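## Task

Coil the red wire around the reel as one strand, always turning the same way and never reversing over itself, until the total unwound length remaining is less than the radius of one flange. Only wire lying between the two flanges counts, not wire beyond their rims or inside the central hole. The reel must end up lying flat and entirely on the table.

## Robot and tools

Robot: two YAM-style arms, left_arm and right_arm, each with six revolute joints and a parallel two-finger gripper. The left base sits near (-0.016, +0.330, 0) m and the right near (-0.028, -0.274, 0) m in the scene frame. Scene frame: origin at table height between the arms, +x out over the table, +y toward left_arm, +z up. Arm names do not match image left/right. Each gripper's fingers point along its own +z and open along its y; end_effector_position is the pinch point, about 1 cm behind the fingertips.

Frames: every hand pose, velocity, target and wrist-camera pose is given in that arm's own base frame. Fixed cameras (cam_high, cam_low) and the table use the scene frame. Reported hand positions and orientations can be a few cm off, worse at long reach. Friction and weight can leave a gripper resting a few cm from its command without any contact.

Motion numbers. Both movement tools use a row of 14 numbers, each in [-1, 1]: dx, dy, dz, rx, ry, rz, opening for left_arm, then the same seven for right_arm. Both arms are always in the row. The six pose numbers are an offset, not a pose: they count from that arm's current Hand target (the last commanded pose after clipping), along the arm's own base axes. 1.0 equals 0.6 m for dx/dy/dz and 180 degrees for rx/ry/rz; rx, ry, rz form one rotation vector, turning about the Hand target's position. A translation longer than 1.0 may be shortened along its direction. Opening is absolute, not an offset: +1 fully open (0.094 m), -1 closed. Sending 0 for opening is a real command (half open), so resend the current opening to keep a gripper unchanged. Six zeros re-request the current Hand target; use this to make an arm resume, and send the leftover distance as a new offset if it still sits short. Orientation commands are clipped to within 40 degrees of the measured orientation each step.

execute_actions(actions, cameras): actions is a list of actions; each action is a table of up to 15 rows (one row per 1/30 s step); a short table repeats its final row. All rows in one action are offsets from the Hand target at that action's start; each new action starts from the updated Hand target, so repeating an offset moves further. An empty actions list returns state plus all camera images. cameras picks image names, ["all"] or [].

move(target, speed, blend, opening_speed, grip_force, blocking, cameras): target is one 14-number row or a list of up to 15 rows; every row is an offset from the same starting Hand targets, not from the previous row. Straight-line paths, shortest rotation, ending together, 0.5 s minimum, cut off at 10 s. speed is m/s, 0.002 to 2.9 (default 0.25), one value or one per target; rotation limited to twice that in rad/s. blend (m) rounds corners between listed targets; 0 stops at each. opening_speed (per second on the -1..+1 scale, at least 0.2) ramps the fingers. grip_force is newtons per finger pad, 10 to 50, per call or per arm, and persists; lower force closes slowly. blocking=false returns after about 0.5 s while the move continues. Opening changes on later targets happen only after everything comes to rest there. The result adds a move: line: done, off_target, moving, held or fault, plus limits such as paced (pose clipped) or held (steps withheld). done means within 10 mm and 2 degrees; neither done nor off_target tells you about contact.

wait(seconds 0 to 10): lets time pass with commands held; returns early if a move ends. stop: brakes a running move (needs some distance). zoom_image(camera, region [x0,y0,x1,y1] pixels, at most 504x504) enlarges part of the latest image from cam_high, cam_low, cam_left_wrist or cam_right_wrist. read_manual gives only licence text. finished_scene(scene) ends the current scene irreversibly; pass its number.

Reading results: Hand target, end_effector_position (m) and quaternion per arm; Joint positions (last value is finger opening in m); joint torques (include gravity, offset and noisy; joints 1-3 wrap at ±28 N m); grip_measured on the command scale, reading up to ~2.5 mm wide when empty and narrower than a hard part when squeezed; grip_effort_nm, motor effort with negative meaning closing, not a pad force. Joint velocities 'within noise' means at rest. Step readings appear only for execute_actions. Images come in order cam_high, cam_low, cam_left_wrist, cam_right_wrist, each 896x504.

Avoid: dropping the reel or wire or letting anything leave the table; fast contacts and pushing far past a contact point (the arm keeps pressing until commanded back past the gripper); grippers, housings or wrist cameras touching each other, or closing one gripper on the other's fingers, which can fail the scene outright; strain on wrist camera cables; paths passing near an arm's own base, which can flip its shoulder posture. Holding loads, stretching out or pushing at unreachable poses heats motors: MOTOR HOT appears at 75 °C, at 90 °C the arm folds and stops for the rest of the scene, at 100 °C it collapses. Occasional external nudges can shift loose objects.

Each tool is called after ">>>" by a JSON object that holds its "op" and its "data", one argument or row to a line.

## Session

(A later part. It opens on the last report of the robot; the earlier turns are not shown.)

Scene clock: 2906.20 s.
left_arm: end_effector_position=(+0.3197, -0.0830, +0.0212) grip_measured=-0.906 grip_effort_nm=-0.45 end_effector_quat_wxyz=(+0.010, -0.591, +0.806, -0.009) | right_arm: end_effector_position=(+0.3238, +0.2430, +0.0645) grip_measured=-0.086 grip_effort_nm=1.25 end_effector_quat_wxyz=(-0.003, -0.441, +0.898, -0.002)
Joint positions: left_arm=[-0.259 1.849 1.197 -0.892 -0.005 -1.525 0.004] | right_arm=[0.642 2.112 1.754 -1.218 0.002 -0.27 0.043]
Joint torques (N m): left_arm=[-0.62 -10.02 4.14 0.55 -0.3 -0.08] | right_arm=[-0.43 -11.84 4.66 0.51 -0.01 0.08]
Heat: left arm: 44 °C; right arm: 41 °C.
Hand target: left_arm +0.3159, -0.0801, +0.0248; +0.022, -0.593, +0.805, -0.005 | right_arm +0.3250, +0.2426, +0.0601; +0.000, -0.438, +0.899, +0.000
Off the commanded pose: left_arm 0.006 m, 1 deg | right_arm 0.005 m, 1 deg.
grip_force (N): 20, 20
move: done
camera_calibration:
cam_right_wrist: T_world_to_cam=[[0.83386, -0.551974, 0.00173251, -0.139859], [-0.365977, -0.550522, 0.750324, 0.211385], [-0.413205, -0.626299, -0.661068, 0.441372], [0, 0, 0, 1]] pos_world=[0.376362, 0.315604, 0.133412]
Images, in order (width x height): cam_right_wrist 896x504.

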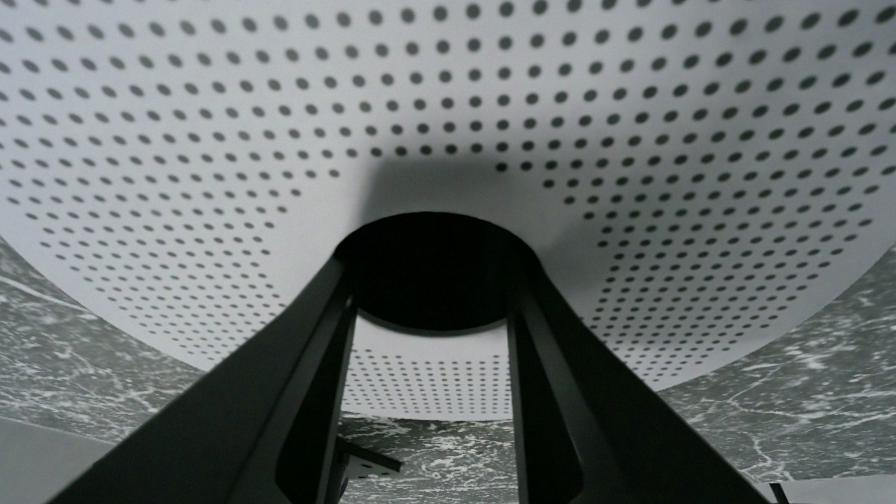

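>>> {"op": "move", "data": {
  "target": [0.0148,0.0706,0,0,0,0,-1,0,0,0,0,0,-0.3278,0.05],
  "speed": 0.2,
  "cameras": ["all"]
}}

Scene clock: 2912.77 s.
left_arm: end_effector_position=(+0.3278, -0.0440, +0.0212) grip_measured=-0.906 grip_effort_nm=-0.45 end_effector_quat_wxyz=(+0.012, -0.592, +0.806, -0.009) | right_arm: end_effector_position=(+0.3235, +0.2443, +0.0648) grip_measured=-0.081 grip_effort_nm=1.25 end_effector_quat_wxyz=(-0.003, +0.046, +0.999, +0.001)
Joint positions: left_arm=[-0.139 1.849 1.197 -0.89 -0.005 -1.406 0.004] | right_arm=[0.642 2.112 1.754 -1.216 -0.004 0.734 0.043]
Joint torques (N m): left_arm=[0.51 -9.96 4.18 0.57 -0.25 0.08] | right_arm=[-0.44 -12.04 4.77 0.46 0.05 0.32]
Heat: left arm: 44 °C; right arm: 40 °C.
Hand target: left_arm +0.3248, -0.0378, +0.0248; +0.022, -0.593, +0.805, -0.005 | right_arm +0.3250, +0.2427, +0.0601; +0.000, +0.061, +0.998, +0.000
Off the commanded pose: left_arm 0.008 m, 1 deg | right_arm 0.005 m, 2 deg.
grip_force (N): 20, 20
move: done
camera_calibration:
cam_left_wrist: T_world_to_cam=[[0.971458, -0.235233, 0.030566, -0.333384], [-0.177416, -0.63499, 0.751872, 0.0223113], [-0.157456, -0.735835, -0.658601, 0.14285], [0, 0, 0, 1]] pos_world=[0.35032, 0.0408587, 0.0874962]
cam_right_wrist: T_world_to_cam=[[-0.0183813, -0.999831, -0.000094372, 0.246381], [-0.661788, 0.0120958, 0.749594, 0.170045], [-0.749466, 0.0138409, -0.661898, 0.3947], [0, 0, 0, 1]] pos_world=[0.412877, 0.238819, 0.13381]

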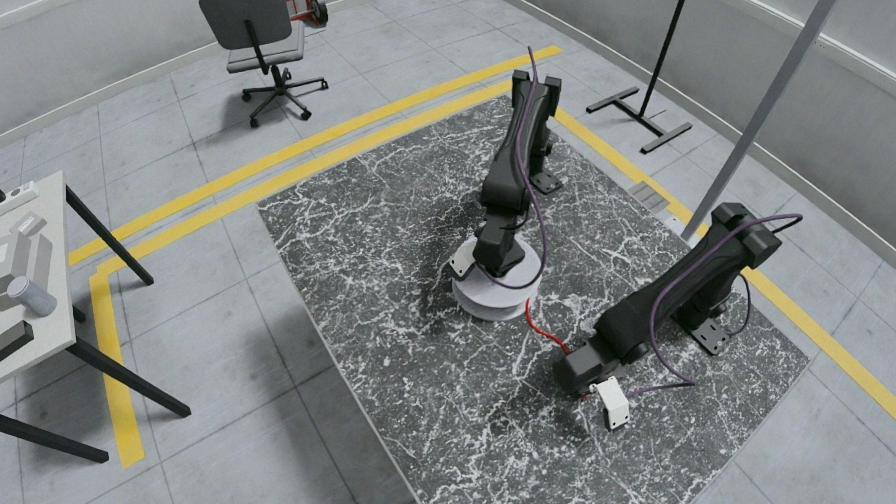

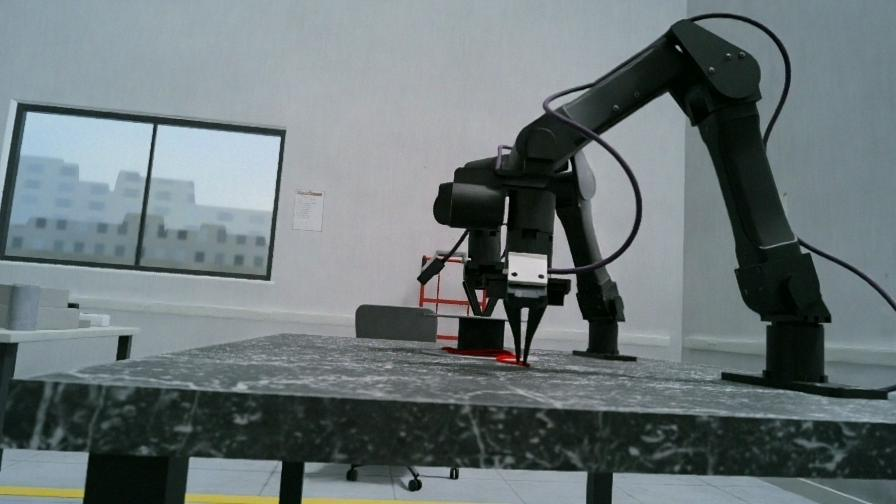

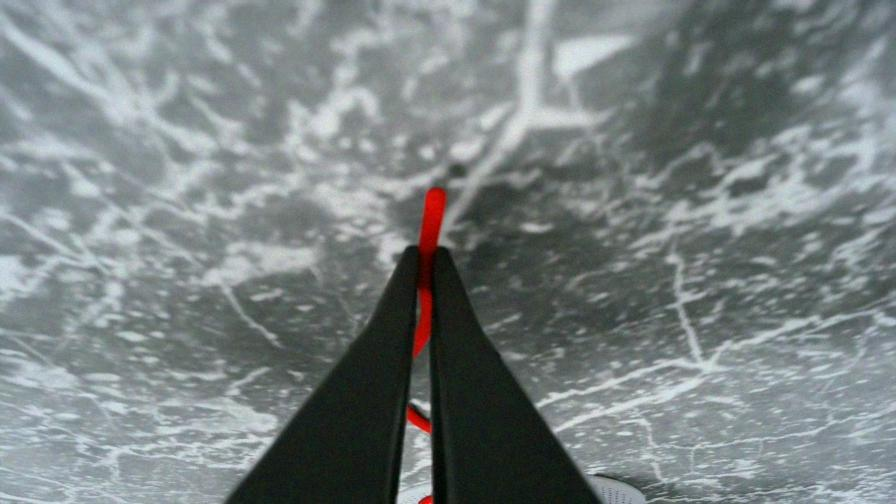

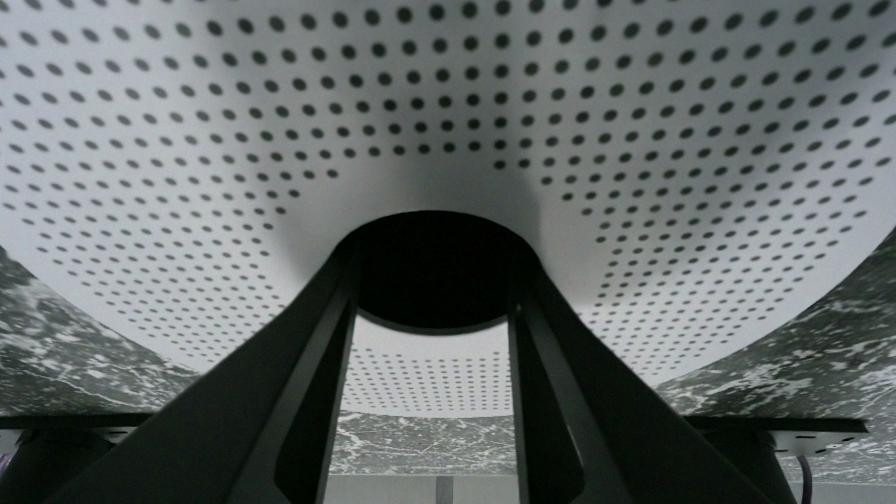

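>>> {"op": "zoom_image", "data": {
  "camera": "cam_low",
  "region": [400, 280, 620, 400]
}}

>>> {"op": "zoom_image", "data": {
  "camera": "cam_high",
  "region": [420, 200, 640, 420]
}}

Scaled by 2.291 from the camera's 896x504 image, which has a finer 1280x720 frame.

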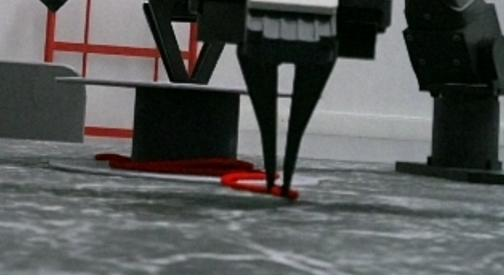

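Scaled by 2.291 from the camera's 896x504 image, which has a finer 1280x720 frame.

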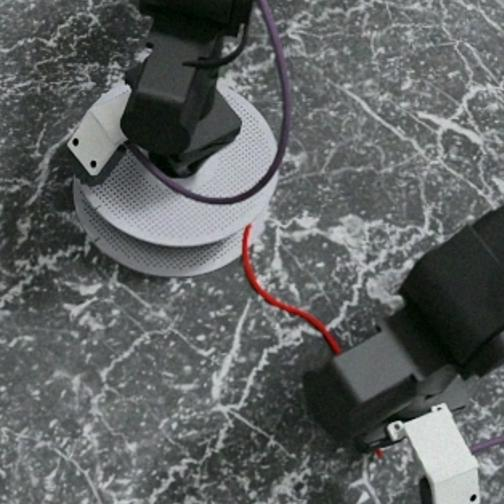

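>>> {"op": "move", "data": {
  "target": [0.020,0.103,0,0,0,0,-1,0,0,0,0,0,-0.3278,0.05],
  "speed": 0.2,
  "cameras": ["all"]
}}

>>> {"op": "zoom_image", "data": {
  "camera": "cam_high",
  "region": [420, 200, 640, 420]
}}

Scene clock: 2924.67 s.
left_arm: end_effector_position=(+0.3302, +0.0195, +0.0212) grip_measured=-0.906 grip_effort_nm=-0.45 end_effector_quat_wxyz=(+0.013, -0.592, +0.806, -0.006) | right_arm: end_effector_position=(+0.3263, +0.2482, +0.0649) grip_measured=-0.078 grip_effort_nm=1.25 end_effector_quat_wxyz=(-0.003, +0.532, +0.847, +0.009)
Joint positions: left_arm=[0.053 1.849 1.197 -0.89 -0.005 -1.214 0.004] | right_arm=[0.642 2.111 1.754 -1.198 -0.012 1.764 0.043]
Joint torques (N m): left_arm=[0.54 -7.54 8.01 0.51 -0.17 0.11] | right_arm=[-0.31 -11.99 4.55 0.32 0.16 0.31]
Heat: left arm: 44 °C; right arm: 39 °C.
Hand target: left_arm +0.3368, +0.0240, +0.0248; +0.022, -0.593, +0.805, -0.005 | right_arm +0.3250, +0.2426, +0.0600; +0.000, +0.545, +0.838, +0.000
Off the commanded pose: left_arm 0.009 m, 1 deg | right_arm 0.007 m, 2 deg.
grip_force (N): 20, 20
move: done
camera_calibration:
cam_left_wrist: T_world_to_cam=[[0.971677, -0.234587, 0.0284971, -0.32075], [-0.176305, -0.639352, 0.748429, 0.0627916], [-0.157352, -0.732255, -0.662603, 0.189916], [0, 0, 0, 1]] pos_world=[0.35262, 0.103969, 0.0879843]
cam_right_wrist: T_world_to_cam=[[-0.866551, -0.498933, -0.0124407, 0.403601], [-0.335066, 0.56311, 0.755406, -0.0719723], [-0.369891, 0.658767, -0.655139, 0.112523], [0, 0, 0, 1]] pos_world=[0.367247, 0.167771, 0.133108]

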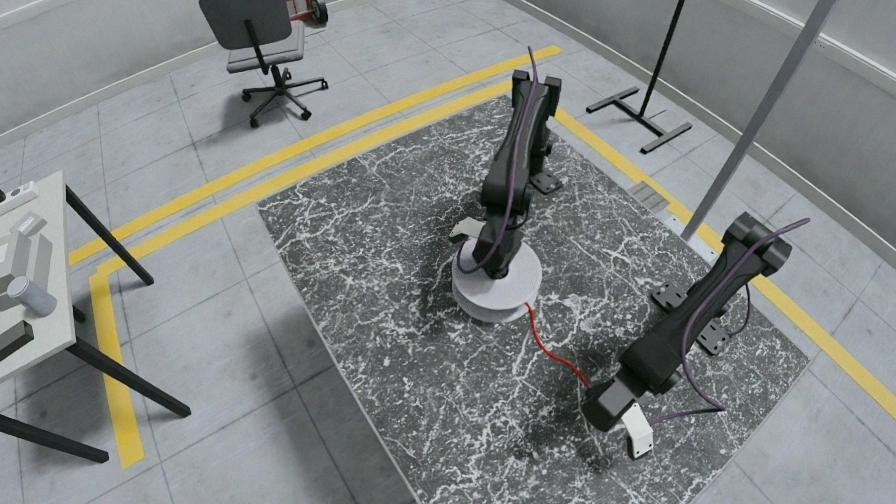

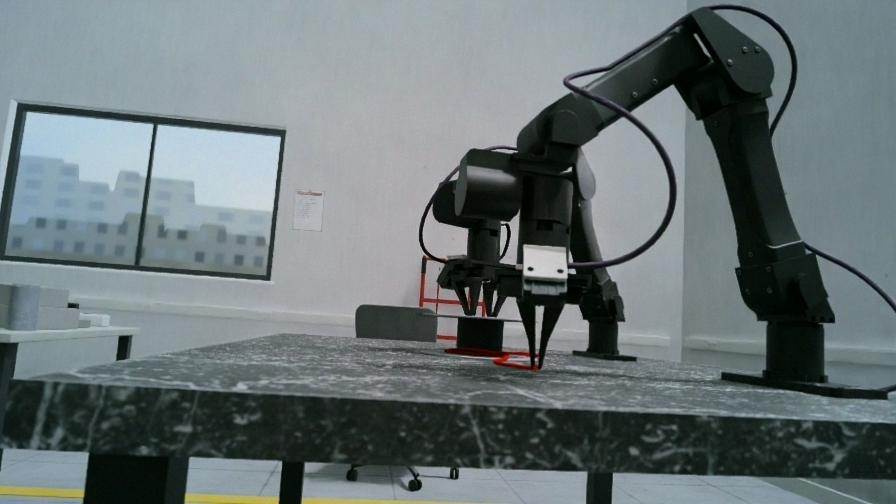

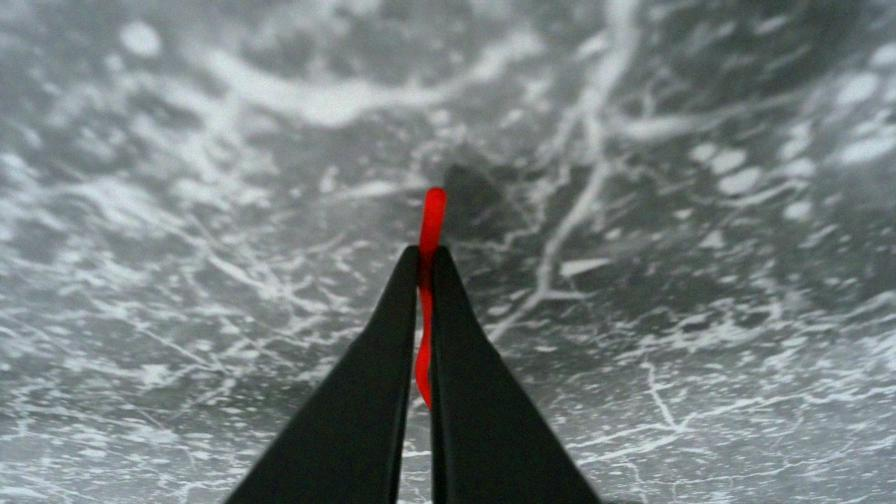

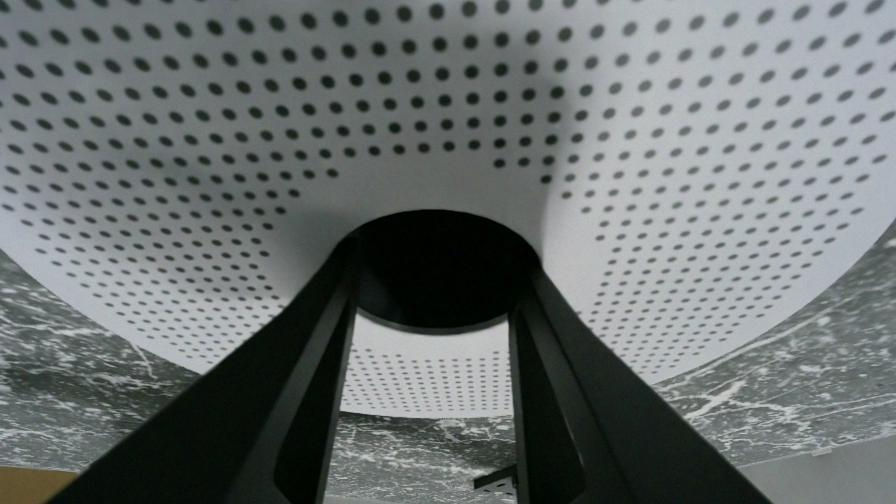

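Scaled by 2.291 from the camera's 896x504 image, which has a finer 1280x720 frame.

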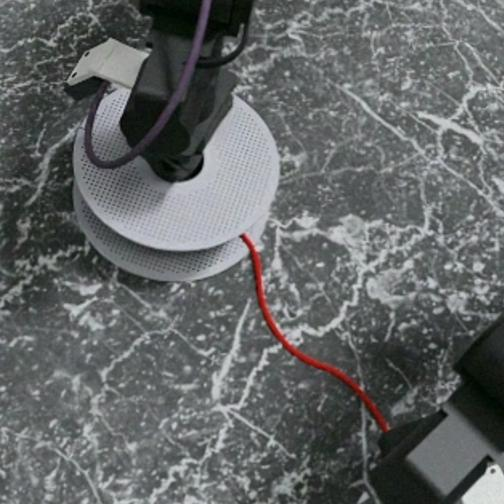

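>>> {"op": "move", "data": {
  "target": [0,0,0,0,0,0,-1,0,0,0,0,0,0,-1],
  "opening_speed": 0.8
}}

>>> {"op": "move", "data": {
  "target": [
    [0,0,0,0,0,0,-1,0,0,0.1,0,0,0,-1],
    [0,0,0,0,0,0,-1,-0.15,-0.16,0.12,0,0,0,-1]
  ],
  "speed": 0.15,
  "blend": 0.02,
  "cameras": ["all"]
}}

Scene clock: 2933.33 s.
left_arm: end_effector_position=(+0.3302, +0.0195, +0.0212) grip_measured=-0.906 grip_effort_nm=-0.45 end_effector_quat_wxyz=(+0.013, -0.592, +0.806, -0.006) | right_arm: end_effector_position=(+0.3266, +0.2484, +0.0650) grip_measured=-0.994 grip_effort_nm=-0.36 end_effector_quat_wxyz=(-0.003, +0.539, +0.842, +0.010)
Joint positions: left_arm=[0.053 1.849 1.197 -0.89 -0.005 -1.214 0.004] | right_arm=[0.642 2.111 1.754 -1.197 -0.012 1.781 0]
Joint torques (N m): left_arm=[0.5 -7.56 7.99 0.5 -0.17 0.08] | right_arm=[-0.34 -12.03 4.67 0.27 0.13 0.11]
Heat: left arm: 42 °C; right arm: 38 °C.
Hand target: left_arm +0.3368, +0.0240, +0.0248; +0.022, -0.593, +0.805, -0.005 | right_arm +0.3249, +0.2426, +0.0600; +0.000, +0.545, +0.838, +0.000
Off the commanded pose: left_arm 0.009 m, 1 deg | right_arm 0.008 m, 1 deg.
grip_force (N): 20, 20
move: done

Scene clock: 2935.23 s.
left_arm: end_effector_position=(+0.3302, +0.0195, +0.0212) grip_measured=-0.906 grip_effort_nm=-0.45 end_effector_quat_wxyz=(+0.013, -0.592, +0.806, -0.006) | right_arm: end_effector_position=(+0.2363, +0.1513, +0.1323) grip_measured=-0.994 grip_effort_nm=-0.36 end_effector_quat_wxyz=(-0.007, +0.547, +0.837, +0.000)
Joint positions: left_arm=[0.053 1.849 1.197 -0.89 -0.005 -1.214 0.004] | right_arm=[0.558 1.61 1.371 -1.339 -0.012 1.716 0]
Joint torques (N m): left_arm=[0.51 -7.54 7.95 0.51 -0.17 0.08] | right_arm=[-0.58 -8.98 4.56 0.34 0.11 -0.13]
Heat: left arm: 42 °C; right arm: 38 °C.
Hand target: left_arm +0.3368, +0.0240, +0.0248; +0.022, -0.593, +0.805, -0.005 | right_arm +0.2350, +0.1467, +0.1321; +0.000, +0.545, +0.838, +0.000
Off the commanded pose: left_arm 0.009 m, 1 deg | right_arm 0.005 m, 1 deg.
grip_force (N): 20, 20
move: done
camera_calibration:
cam_left_wrist: T_world_to_cam=[[0.971587, -0.234948, 0.0285868, -0.320688], [-0.176615, -0.639301, 0.748399, 0.0628985], [-0.157559, -0.732184, -0.662632, 0.189985], [0, 0, 0, 1]] pos_world=[0.352619, 0.10397, 0.0879841]
cam_right_wrist: T_world_to_cam=[[-0.884244, -0.466941, 0.00889988, 0.274649], [-0.300791, 0.583978, 0.753986, -0.109549], [-0.357264, 0.66403, -0.656831, 0.183561], [0, 0, 0, 1]] pos_world=[0.275485, 0.070329, 0.200723]

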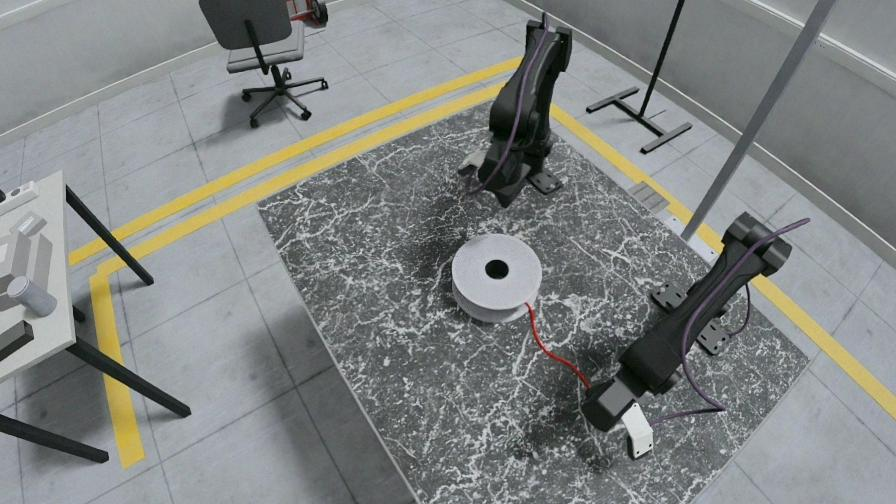

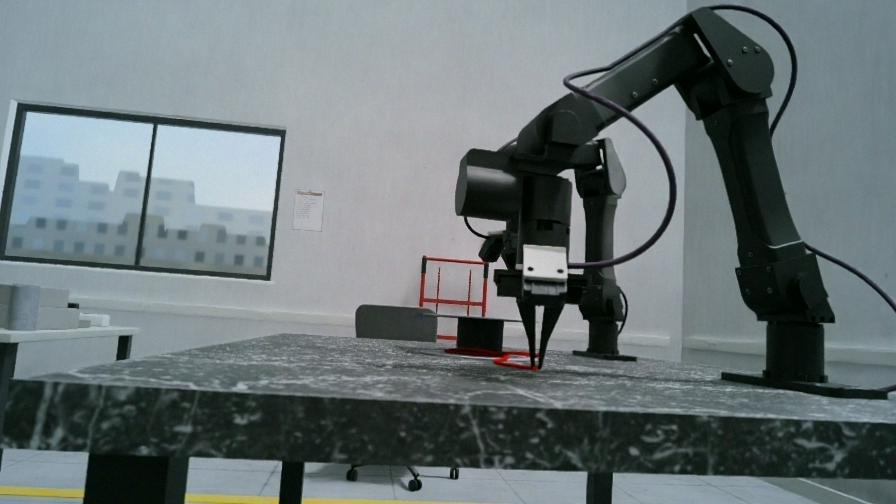

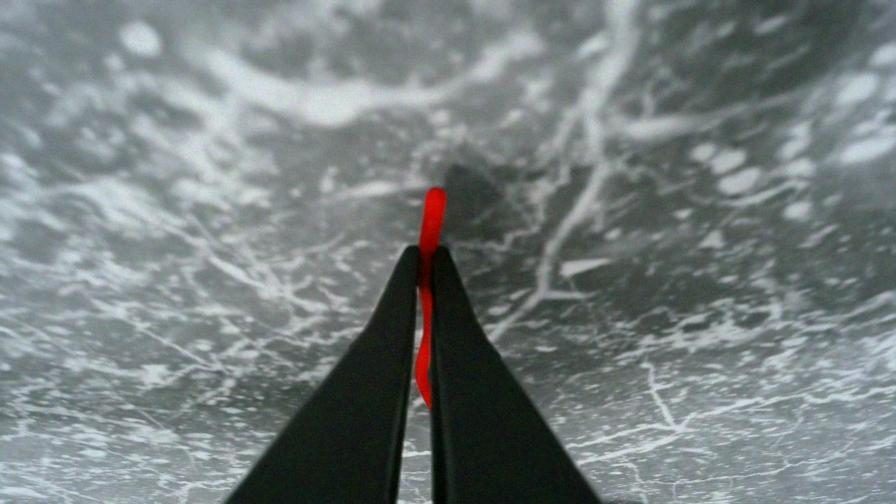

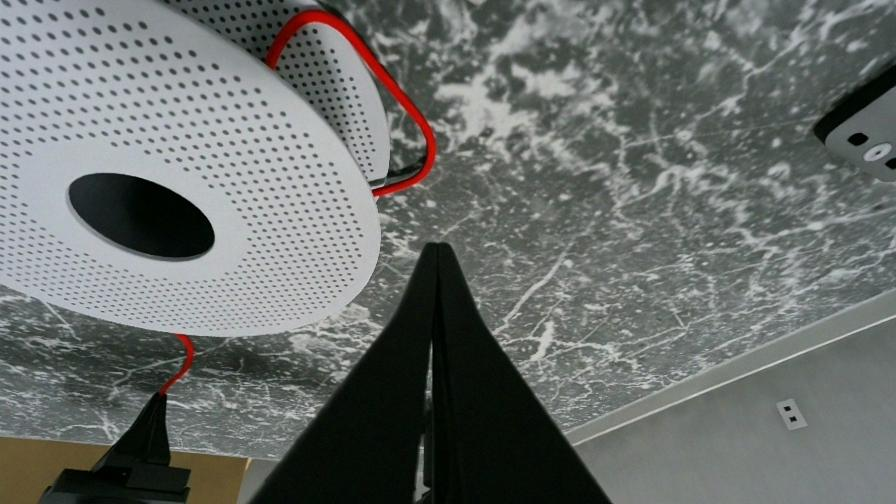

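>>> {"op": "zoom_image", "data": {
  "camera": "cam_right_wrist",
  "region": [240, 0, 480, 220]
}}

Scaled by 2.100 from the camera's 896x504 image, which has a finer 1280x720 frame.

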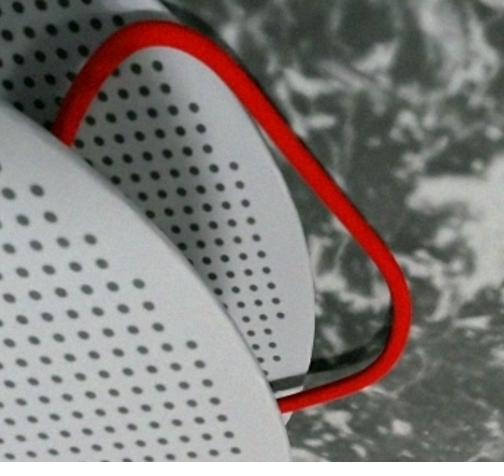

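>>> {"op": "move", "data": {
  "target": [0,0,0,0,0,0,-1,-0.035,0.0737,-0.1035,0,0,0,-0.74],
  "speed": 0.15,
  "cameras": ["cam_right_wrist"]
}}

Scene clock: 3115.33 s.
left_arm: end_effector_position=(+0.3302, +0.0195, +0.0212) grip_measured=-0.906 grip_effort_nm=-0.45 end_effector_quat_wxyz=(+0.013, -0.592, +0.806, -0.006) | right_arm: end_effector_position=(+0.2149, +0.1933, +0.0762) grip_measured=-0.742 grip_effort_nm=0.11 end_effector_quat_wxyz=(-0.004, +0.542, +0.841, +0.008)
Joint positions: left_arm=[0.053 1.849 1.197 -0.89 -0.005 -1.214 0.004] | right_arm=[0.722 1.646 1.186 -1.097 -0.011 1.867 0.012]
Joint torques (N m): left_arm=[0.5 -7.54 7.98 0.51 -0.16 0.08] | right_arm=[0.06 -6.53 4.79 0.39 0.12 0.09]
Heat: left arm: 37 °C; right arm: 29 °C.
Hand target: left_arm +0.3368, +0.0240, +0.0248; +0.022, -0.593, +0.805, -0.005 | right_arm +0.2139, +0.1908, +0.0699; +0.000, +0.545, +0.838, +0.000
Off the commanded pose: left_arm 0.009 m, 1 deg | right_arm 0.007 m, 1 deg.
grip_force (N): 20, 20
move: done
camera_calibration:
cam_right_wrist: T_world_to_cam=[[-0.877947, -0.47868, -0.00861379, 0.278044], [-0.319485, 0.572377, 0.755191, -0.0920214], [-0.356565, 0.66577, -0.655448, 0.110645], [0, 0, 0, 1]] pos_world=[0.25416, 0.112101, 0.144411]
Images, in order (width x height): cam_right_wrist 896x504.

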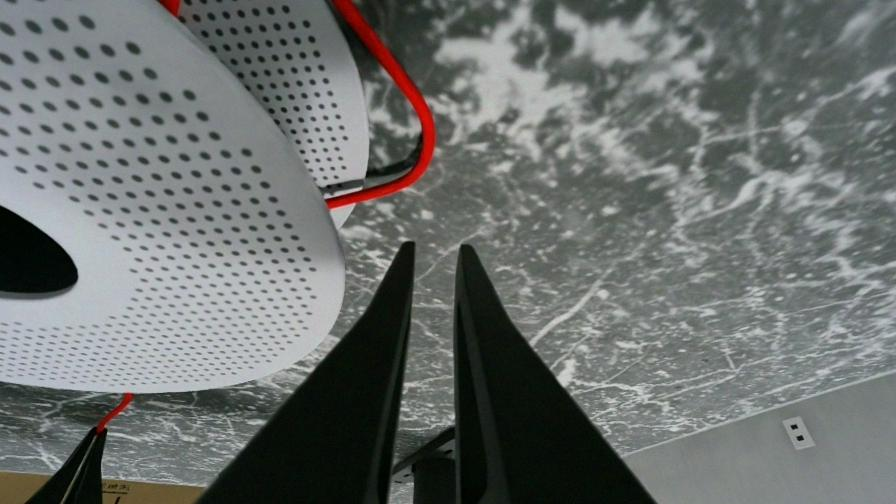

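>>> {"op": "move", "data": {
  "target": [0,0,0,0,0,0,-1,0.003,0.0013,-0.0932,0,0,0,-0.74],
  "speed": 0.08,
  "cameras": ["cam_right_wrist"]
}}

Scene clock: 3130.30 s.
left_arm: end_effector_position=(+0.3302, +0.0195, +0.0212) grip_measured=-0.906 grip_effort_nm=-0.45 end_effector_quat_wxyz=(+0.013, -0.592, +0.806, -0.006) | right_arm: end_effector_position=(+0.2169, +0.1951, +0.0209) grip_measured=-0.742 grip_effort_nm=0.11 end_effector_quat_wxyz=(-0.004, +0.542, +0.840, +0.008)
Joint positions: left_arm=[0.053 1.849 1.197 -0.89 -0.005 -1.214 0.004] | right_arm=[0.722 1.726 1.043 -0.875 -0.011 1.867 0.012]
Joint torques (N m): left_arm=[0.5 -7.56 7.95 0.51 -0.17 0.08] | right_arm=[-0.05 -6.67 4.4 0.42 0.13 0.08]
Heat: left arm: 37 °C; right arm: 29 °C.
Hand target: left_arm +0.3368, +0.0240, +0.0248; +0.022, -0.593, +0.805, -0.005 | right_arm +0.2157, +0.1916, +0.0140; +0.000, +0.545, +0.838, +0.000
Off the commanded pose: left_arm 0.009 m, 1 deg | right_arm 0.008 m, 1 deg.
grip_force (N): 20, 20
move: done
camera_calibration:
cam_right_wrist: T_world_to_cam=[[-0.878143, -0.478322, -0.00855258, 0.280189], [-0.319192, 0.572494, 0.755227, -0.0507424], [-0.356346, 0.665927, -0.655408, 0.0738355], [0, 0, 0, 1]] pos_world=[0.256161, 0.113901, 0.0891108]
Images, in order (width x height): cam_right_wrist 896x504.

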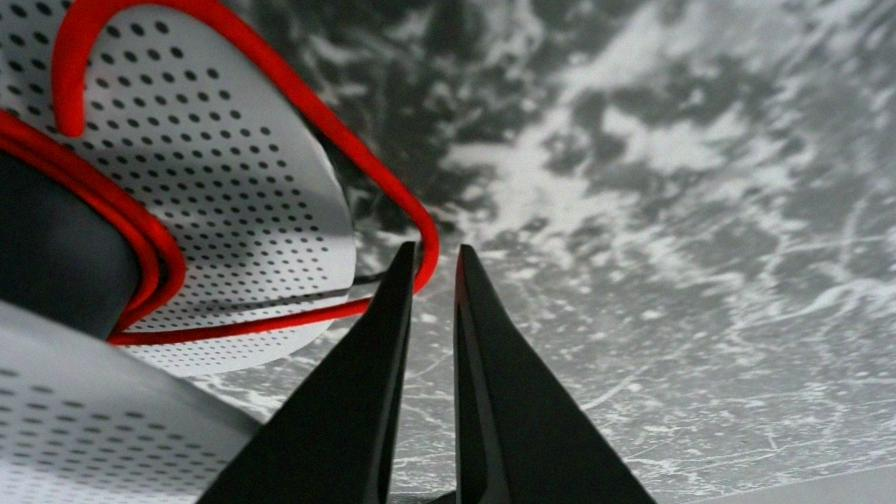

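>>> {"op": "move", "data": {
  "target": [0,0,0,0,0,0,-1,0,0,-0.0167,0,0,0,-0.74],
  "speed": 0.05
}}

>>> {"op": "move", "data": {
  "target": [0,0,0,0,0,0,-1,0,0,0,0,0,0,-1],
  "opening_speed": 0.5,
  "cameras": ["cam_right_wrist"]
}}

Scene clock: 3141.27 s.
left_arm: end_effector_position=(+0.3302, +0.0195, +0.0212) grip_measured=-0.906 grip_effort_nm=-0.45 end_effector_quat_wxyz=(+0.013, -0.592, +0.806, -0.006) | right_arm: end_effector_position=(+0.2153, +0.1938, +0.0143) grip_measured=-0.742 grip_effort_nm=0.11 end_effector_quat_wxyz=(-0.005, +0.542, +0.840, +0.005)
Joint positions: left_arm=[0.053 1.849 1.197 -0.89 -0.005 -1.214 0.004] | right_arm=[0.722 1.736 1.026 -0.854 -0.012 1.867 0.012]
Joint torques (N m): left_arm=[0.51 -7.53 7.95 0.5 -0.17 0.08] | right_arm=[-0.02 -5.96 3.82 0.64 0.16 0.11]
Heat: left arm: 37 °C; right arm: 29 °C.
Hand target: left_arm +0.3368, +0.0240, +0.0248; +0.022, -0.593, +0.805, -0.005 | right_arm +0.2157, +0.1916, +0.0040; +0.000, +0.545, +0.838, +0.000
Off the commanded pose: left_arm 0.009 m, 1 deg | right_arm 0.011 m, 1 deg.
grip_force (N): 20, 20
move: off_target (right_arm)

Scene clock: 3142.50 s.
left_arm: end_effector_position=(+0.3302, +0.0195, +0.0212) grip_measured=-0.906 grip_effort_nm=-0.45 end_effector_quat_wxyz=(+0.013, -0.592, +0.806, -0.006) | right_arm: end_effector_position=(+0.2191, +0.1969, +0.0144) grip_measured=-0.994 grip_effort_nm=-0.36 end_effector_quat_wxyz=(-0.002, +0.542, +0.840, +0.014)
Joint positions: left_arm=[0.053 1.849 1.197 -0.89 -0.005 -1.214 0.004] | right_arm=[0.722 1.736 1.026 -0.835 -0.011 1.867 0]
Joint torques (N m): left_arm=[0.47 -7.54 7.99 0.51 -0.17 0.08] | right_arm=[0.02 -5.91 4.03 0.46 0.14 0.12]
Heat: left arm: 37 °C; right arm: 29 °C.
Hand target: left_arm +0.3368, +0.0240, +0.0248; +0.022, -0.593, +0.805, -0.005 | right_arm +0.2158, +0.1916, +0.0040; +0.000, +0.545, +0.838, +0.000
Off the commanded pose: left_arm 0.009 m, 1 deg | right_arm 0.012 m, 2 deg.
grip_force (N): 20, 20
move: off_target (right_arm)
camera_calibration:
cam_right_wrist: T_world_to_cam=[[-0.878008, -0.478172, -0.021276, 0.282913], [-0.326714, 0.566236, 0.756727, -0.0433045], [-0.349798, 0.671363, -0.653385, 0.0665973], [0, 0, 0, 1]] pos_world=[0.257548, 0.115091, 0.0823026]
Images, in order (width x height): cam_right_wrist 896x504.

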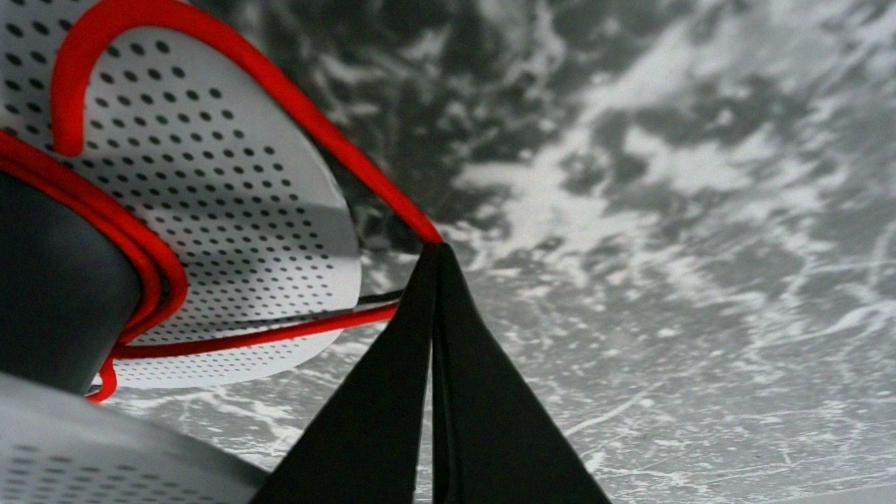

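>>> {"op": "zoom_image", "data": {
  "camera": "cam_right_wrist",
  "region": [340, 180, 540, 330]
}}

Scaled by 2.520 from the camera's 896x504 image, which has a finer 1280x720 frame.

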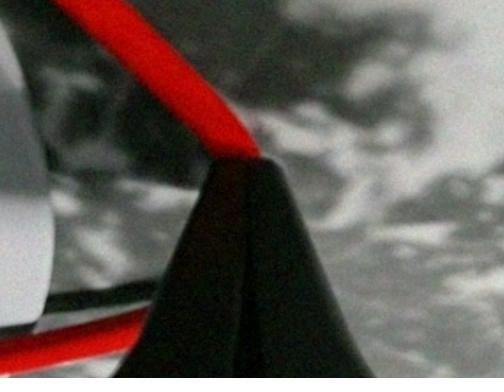

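>>> {"op": "move", "data": {
  "target": [
    [0,0,0,0,0,0,-1,0.0033,0.005,0.033,0,0,0,-1],
    [0,0,0,0,0,0,-1,0.0033,0.005,0.033,0,0,0,-0.72]
  ],
  "speed": 0.05,
  "cameras": ["cam_right_wrist"]
}}

Scene clock: 3172.13 s.
left_arm: end_effector_position=(+0.3302, +0.0195, +0.0212) grip_measured=-0.906 grip_effort_nm=-0.45 end_effector_quat_wxyz=(+0.013, -0.592, +0.806, -0.006) | right_arm: end_effector_position=(+0.2134, +0.1918, +0.0161) grip_measured=-0.722 grip_effort_nm=0.11 end_effector_quat_wxyz=(-0.006, +0.542, +0.840, -0.002)
Joint positions: left_arm=[0.053 1.849 1.197 -0.89 -0.005 -1.214 0.004] | right_arm=[0.722 1.736 1.034 -0.877 -0.011 1.868 0.013]
Joint torques (N m): left_arm=[0.51 -7.56 7.97 0.51 -0.18 0.09] | right_arm=[0.23 -8.1 7.77 -0.05 0.11 0.14]
Heat: left arm: 37 °C; right arm: 29 °C.
Hand target: left_arm +0.3368, +0.0240, +0.0248; +0.022, -0.593, +0.805, -0.005 | right_arm +0.2176, +0.1946, +0.0238; +0.000, +0.545, +0.838, +0.000
Off the commanded pose: left_arm 0.009 m, 1 deg | right_arm 0.009 m, 1 deg.
grip_force (N): 20, 20
move: done
camera_calibration:
cam_right_wrist: T_world_to_cam=[[-0.87865, -0.477323, 0.0116889, 0.275049], [-0.307113, 0.583736, 0.751621, -0.0509751], [-0.365589, 0.656822, -0.659492, 0.0753959], [0, 0, 0, 1]] pos_world=[0.253581, 0.111522, 0.0848219]
Images, in order (width x height): cam_right_wrist 896x504.

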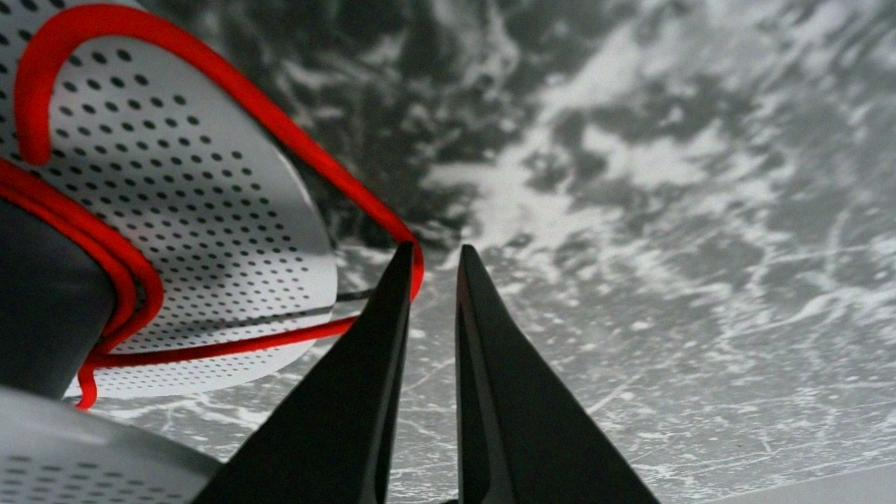

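>>> {"op": "move", "data": {
  "target": [
    [0,0,0,0,0,0,-1,0,0,0.1833,0,0,0,-0.72],
    [0,0,0,0,0,0,-1,0.1857,0.0923,0.1833,0,0,0,-1]
  ],
  "speed": [0.08, 0.2],
  "blend": [0.02, 0],
  "cameras": ["cam_right_wrist"]
}}

Scene clock: 3244.33 s.
left_arm: end_effector_position=(+0.3302, +0.0195, +0.0212) grip_measured=-0.906 grip_effort_nm=-0.45 end_effector_quat_wxyz=(+0.013, -0.592, +0.806, -0.006) | right_arm: end_effector_position=(+0.3266, +0.2517, +0.1343) grip_measured=-0.994 grip_effort_nm=-0.36 end_effector_quat_wxyz=(-0.002, +0.547, +0.837, +0.009)
Joint positions: left_arm=[0.053 1.849 1.197 -0.89 -0.005 -1.214 0.004] | right_arm=[0.65 2.13 2.059 -1.485 -0.011 1.808 0]
Joint torques (N m): left_arm=[0.5 -7.51 7.95 0.51 -0.17 0.08] | right_arm=[-0.34 -10.14 8.27 -0.04 0.1 -0.1]
Heat: left arm: 36 °C; right arm: 32 °C.
Hand target: left_arm +0.3368, +0.0240, +0.0248; +0.022, -0.593, +0.805, -0.005 | right_arm +0.3291, +0.2500, +0.1338; +0.000, +0.545, +0.838, +0.000
Off the commanded pose: left_arm 0.009 m, 1 deg | right_arm 0.003 m, 1 deg.
grip_force (N): 20, 20
move: done
camera_calibration:
cam_right_wrist: T_world_to_cam=[[-0.884415, -0.466551, -0.0118078, 0.404002], [-0.314051, 0.576232, 0.754539, -0.136327], [-0.345227, 0.671034, -0.656149, 0.144743], [0, 0, 0, 1]] pos_world=[0.364462, 0.169916, 0.202607]
Images, in order (width x height): cam_right_wrist 896x504.

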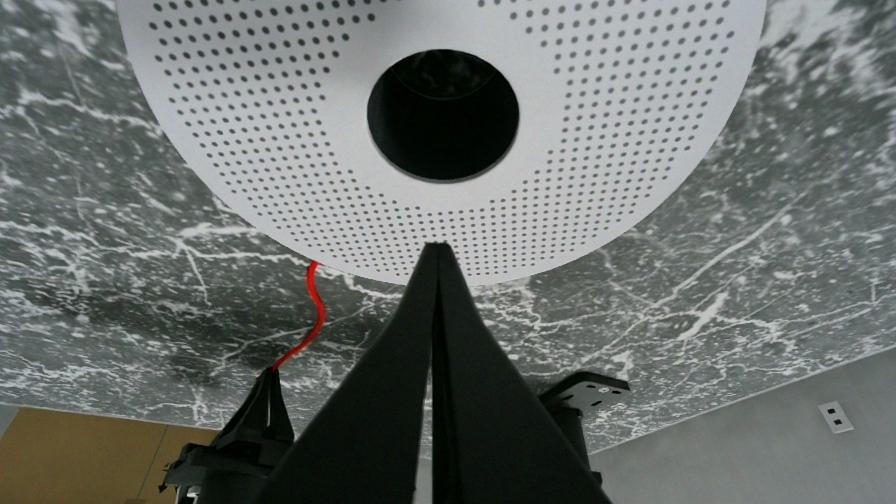

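>>> {"op": "move", "data": {
  "target": [
    [0,0,0,0,0,0,-1,0,-0.0078,-0.123,0,0,0,-1],
    [0,0,0,0,0,0,-1,0,-0.0078,-0.123,0,0,0,0.05]
  ],
  "speed": 0.1
}}

Scene clock: 3251.97 s.
left_arm: end_effector_position=(+0.3302, +0.0195, +0.0212) grip_measured=-0.906 grip_effort_nm=-0.45 end_effector_quat_wxyz=(+0.013, -0.592, +0.806, -0.006) | right_arm: end_effector_position=(+0.3284, +0.2496, +0.0661) grip_measured=-0.058 grip_effort_nm=1.25 end_effector_quat_wxyz=(-0.003, +0.546, +0.838, +0.006)
Joint positions: left_arm=[0.053 1.849 1.197 -0.89 -0.005 -1.214 0.004] | right_arm=[0.643 2.128 1.784 -1.218 -0.01 1.798 0.044]
Joint torques (N m): left_arm=[0.49 -7.53 7.97 0.52 -0.17 0.09] | right_arm=[-0.68 -11.78 4.64 0.39 0.1 -0.08]
Heat: left arm: 36 °C; right arm: 32 °C.
Hand target: left_arm +0.3368, +0.0240, +0.0248; +0.022, -0.593, +0.805, -0.005 | right_arm +0.3292, +0.2452, +0.0599; +0.000, +0.545, +0.838, +0.000
Off the commanded pose: left_arm 0.009 m, 1 deg | right_arm 0.007 m, 1 deg.
grip_force (N): 20, 20
move: done

>>> {"op": "move", "data": {
  "target": [0.1,0,0,0,0,0,-1,0.1667,0,0,0,0,0,0.05],
  "speed": 0.08,
  "cameras": ["all"]
}}

Scene clock: 3257.70 s.
left_arm: end_effector_position=(+0.3921, +0.0228, +0.0247) grip_measured=-0.906 grip_effort_nm=-0.45 end_effector_quat_wxyz=(+0.021, -0.592, +0.806, -0.011) | right_arm: end_effector_position=(+0.4273, +0.2526, +0.0730) grip_measured=+0.005 grip_effort_nm=1.24 end_effector_quat_wxyz=(-0.001, +0.547, +0.837, +0.022)
Joint positions: left_arm=[0.053 2.047 1.492 -0.967 -0.005 -1.214 0.004] | right_arm=[0.524 2.573 2.583 -1.542 -0.022 1.683 0.047]
Joint torques (N m): left_arm=[-0.24 -8.34 9.03 0.4 -0.17 0] | right_arm=[-0.68 -11.89 7.54 0.07 0.21 -0.14]
Heat: left arm: 36 °C; right arm: 31 °C.
Hand target: left_arm +0.3967, +0.0240, +0.0249; +0.022, -0.593, +0.805, -0.005 | right_arm +0.4291, +0.2452, +0.0599; +0.000, +0.545, +0.838, +0.000
Off the commanded pose: left_arm 0.005 m, 1 deg | right_arm 0.015 m, 3 deg.
grip_force (N): 20, 20
move: off_target (right_arm)
camera_calibration:
cam_left_wrist: T_world_to_cam=[[0.970863, -0.235011, 0.0468549, -0.380433], [-0.190853, -0.640058, 0.744245, 0.0791283], [-0.144916, -0.731502, -0.666261, 0.199495], [0, 0, 0, 1]] pos_world=[0.41336, 0.107172, 0.0918501]
cam_right_wrist: T_world_to_cam=[[-0.884059, -0.465951, -0.0364608, 0.494273], [-0.326636, 0.560165, 0.761265, -0.0499636], [-0.334288, 0.684912, -0.647416, 0.129808], [0, 0, 0, 1]] pos_world=[0.46404, 0.169388, 0.140097]

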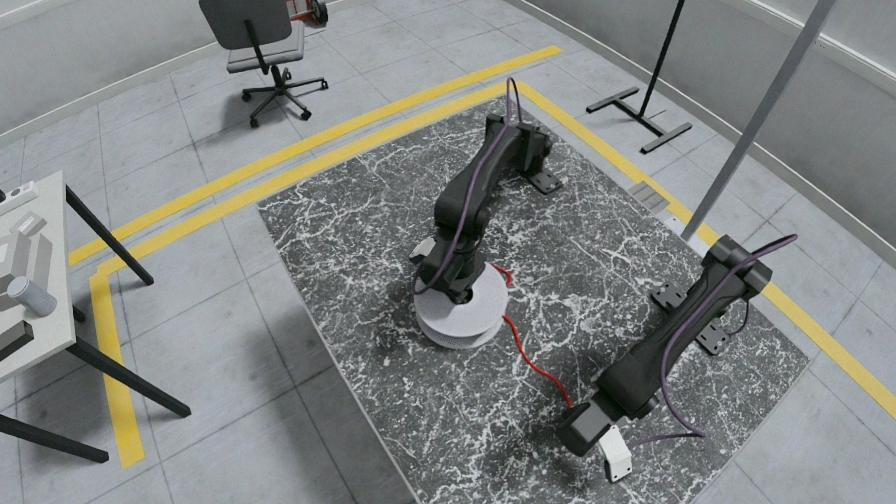

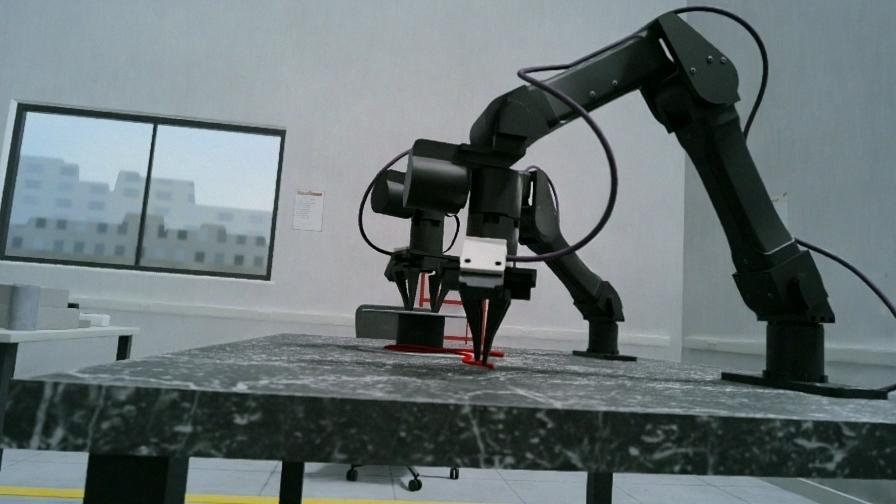

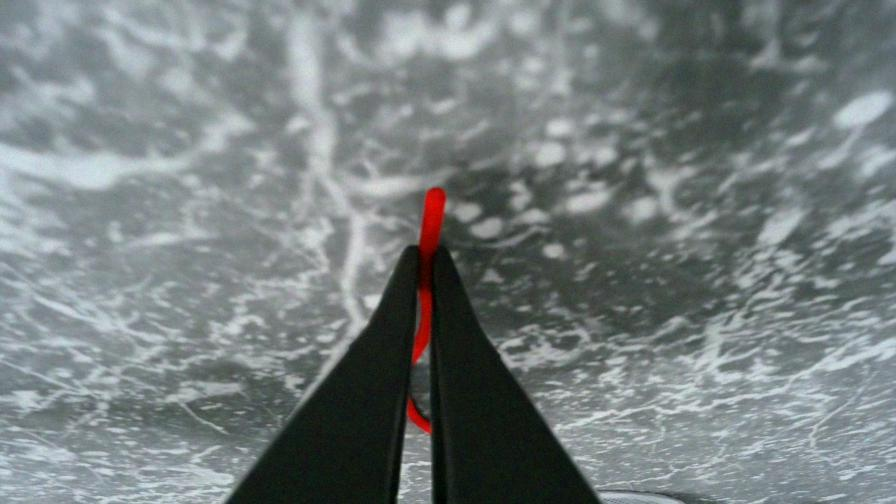

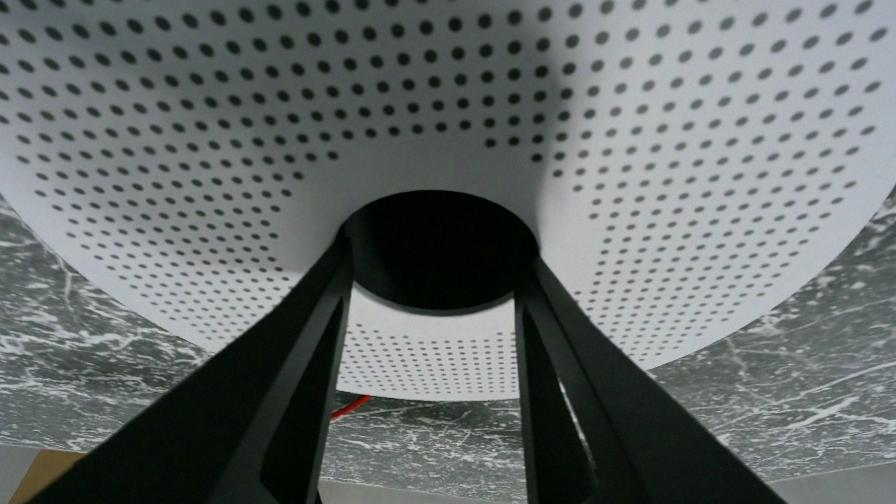

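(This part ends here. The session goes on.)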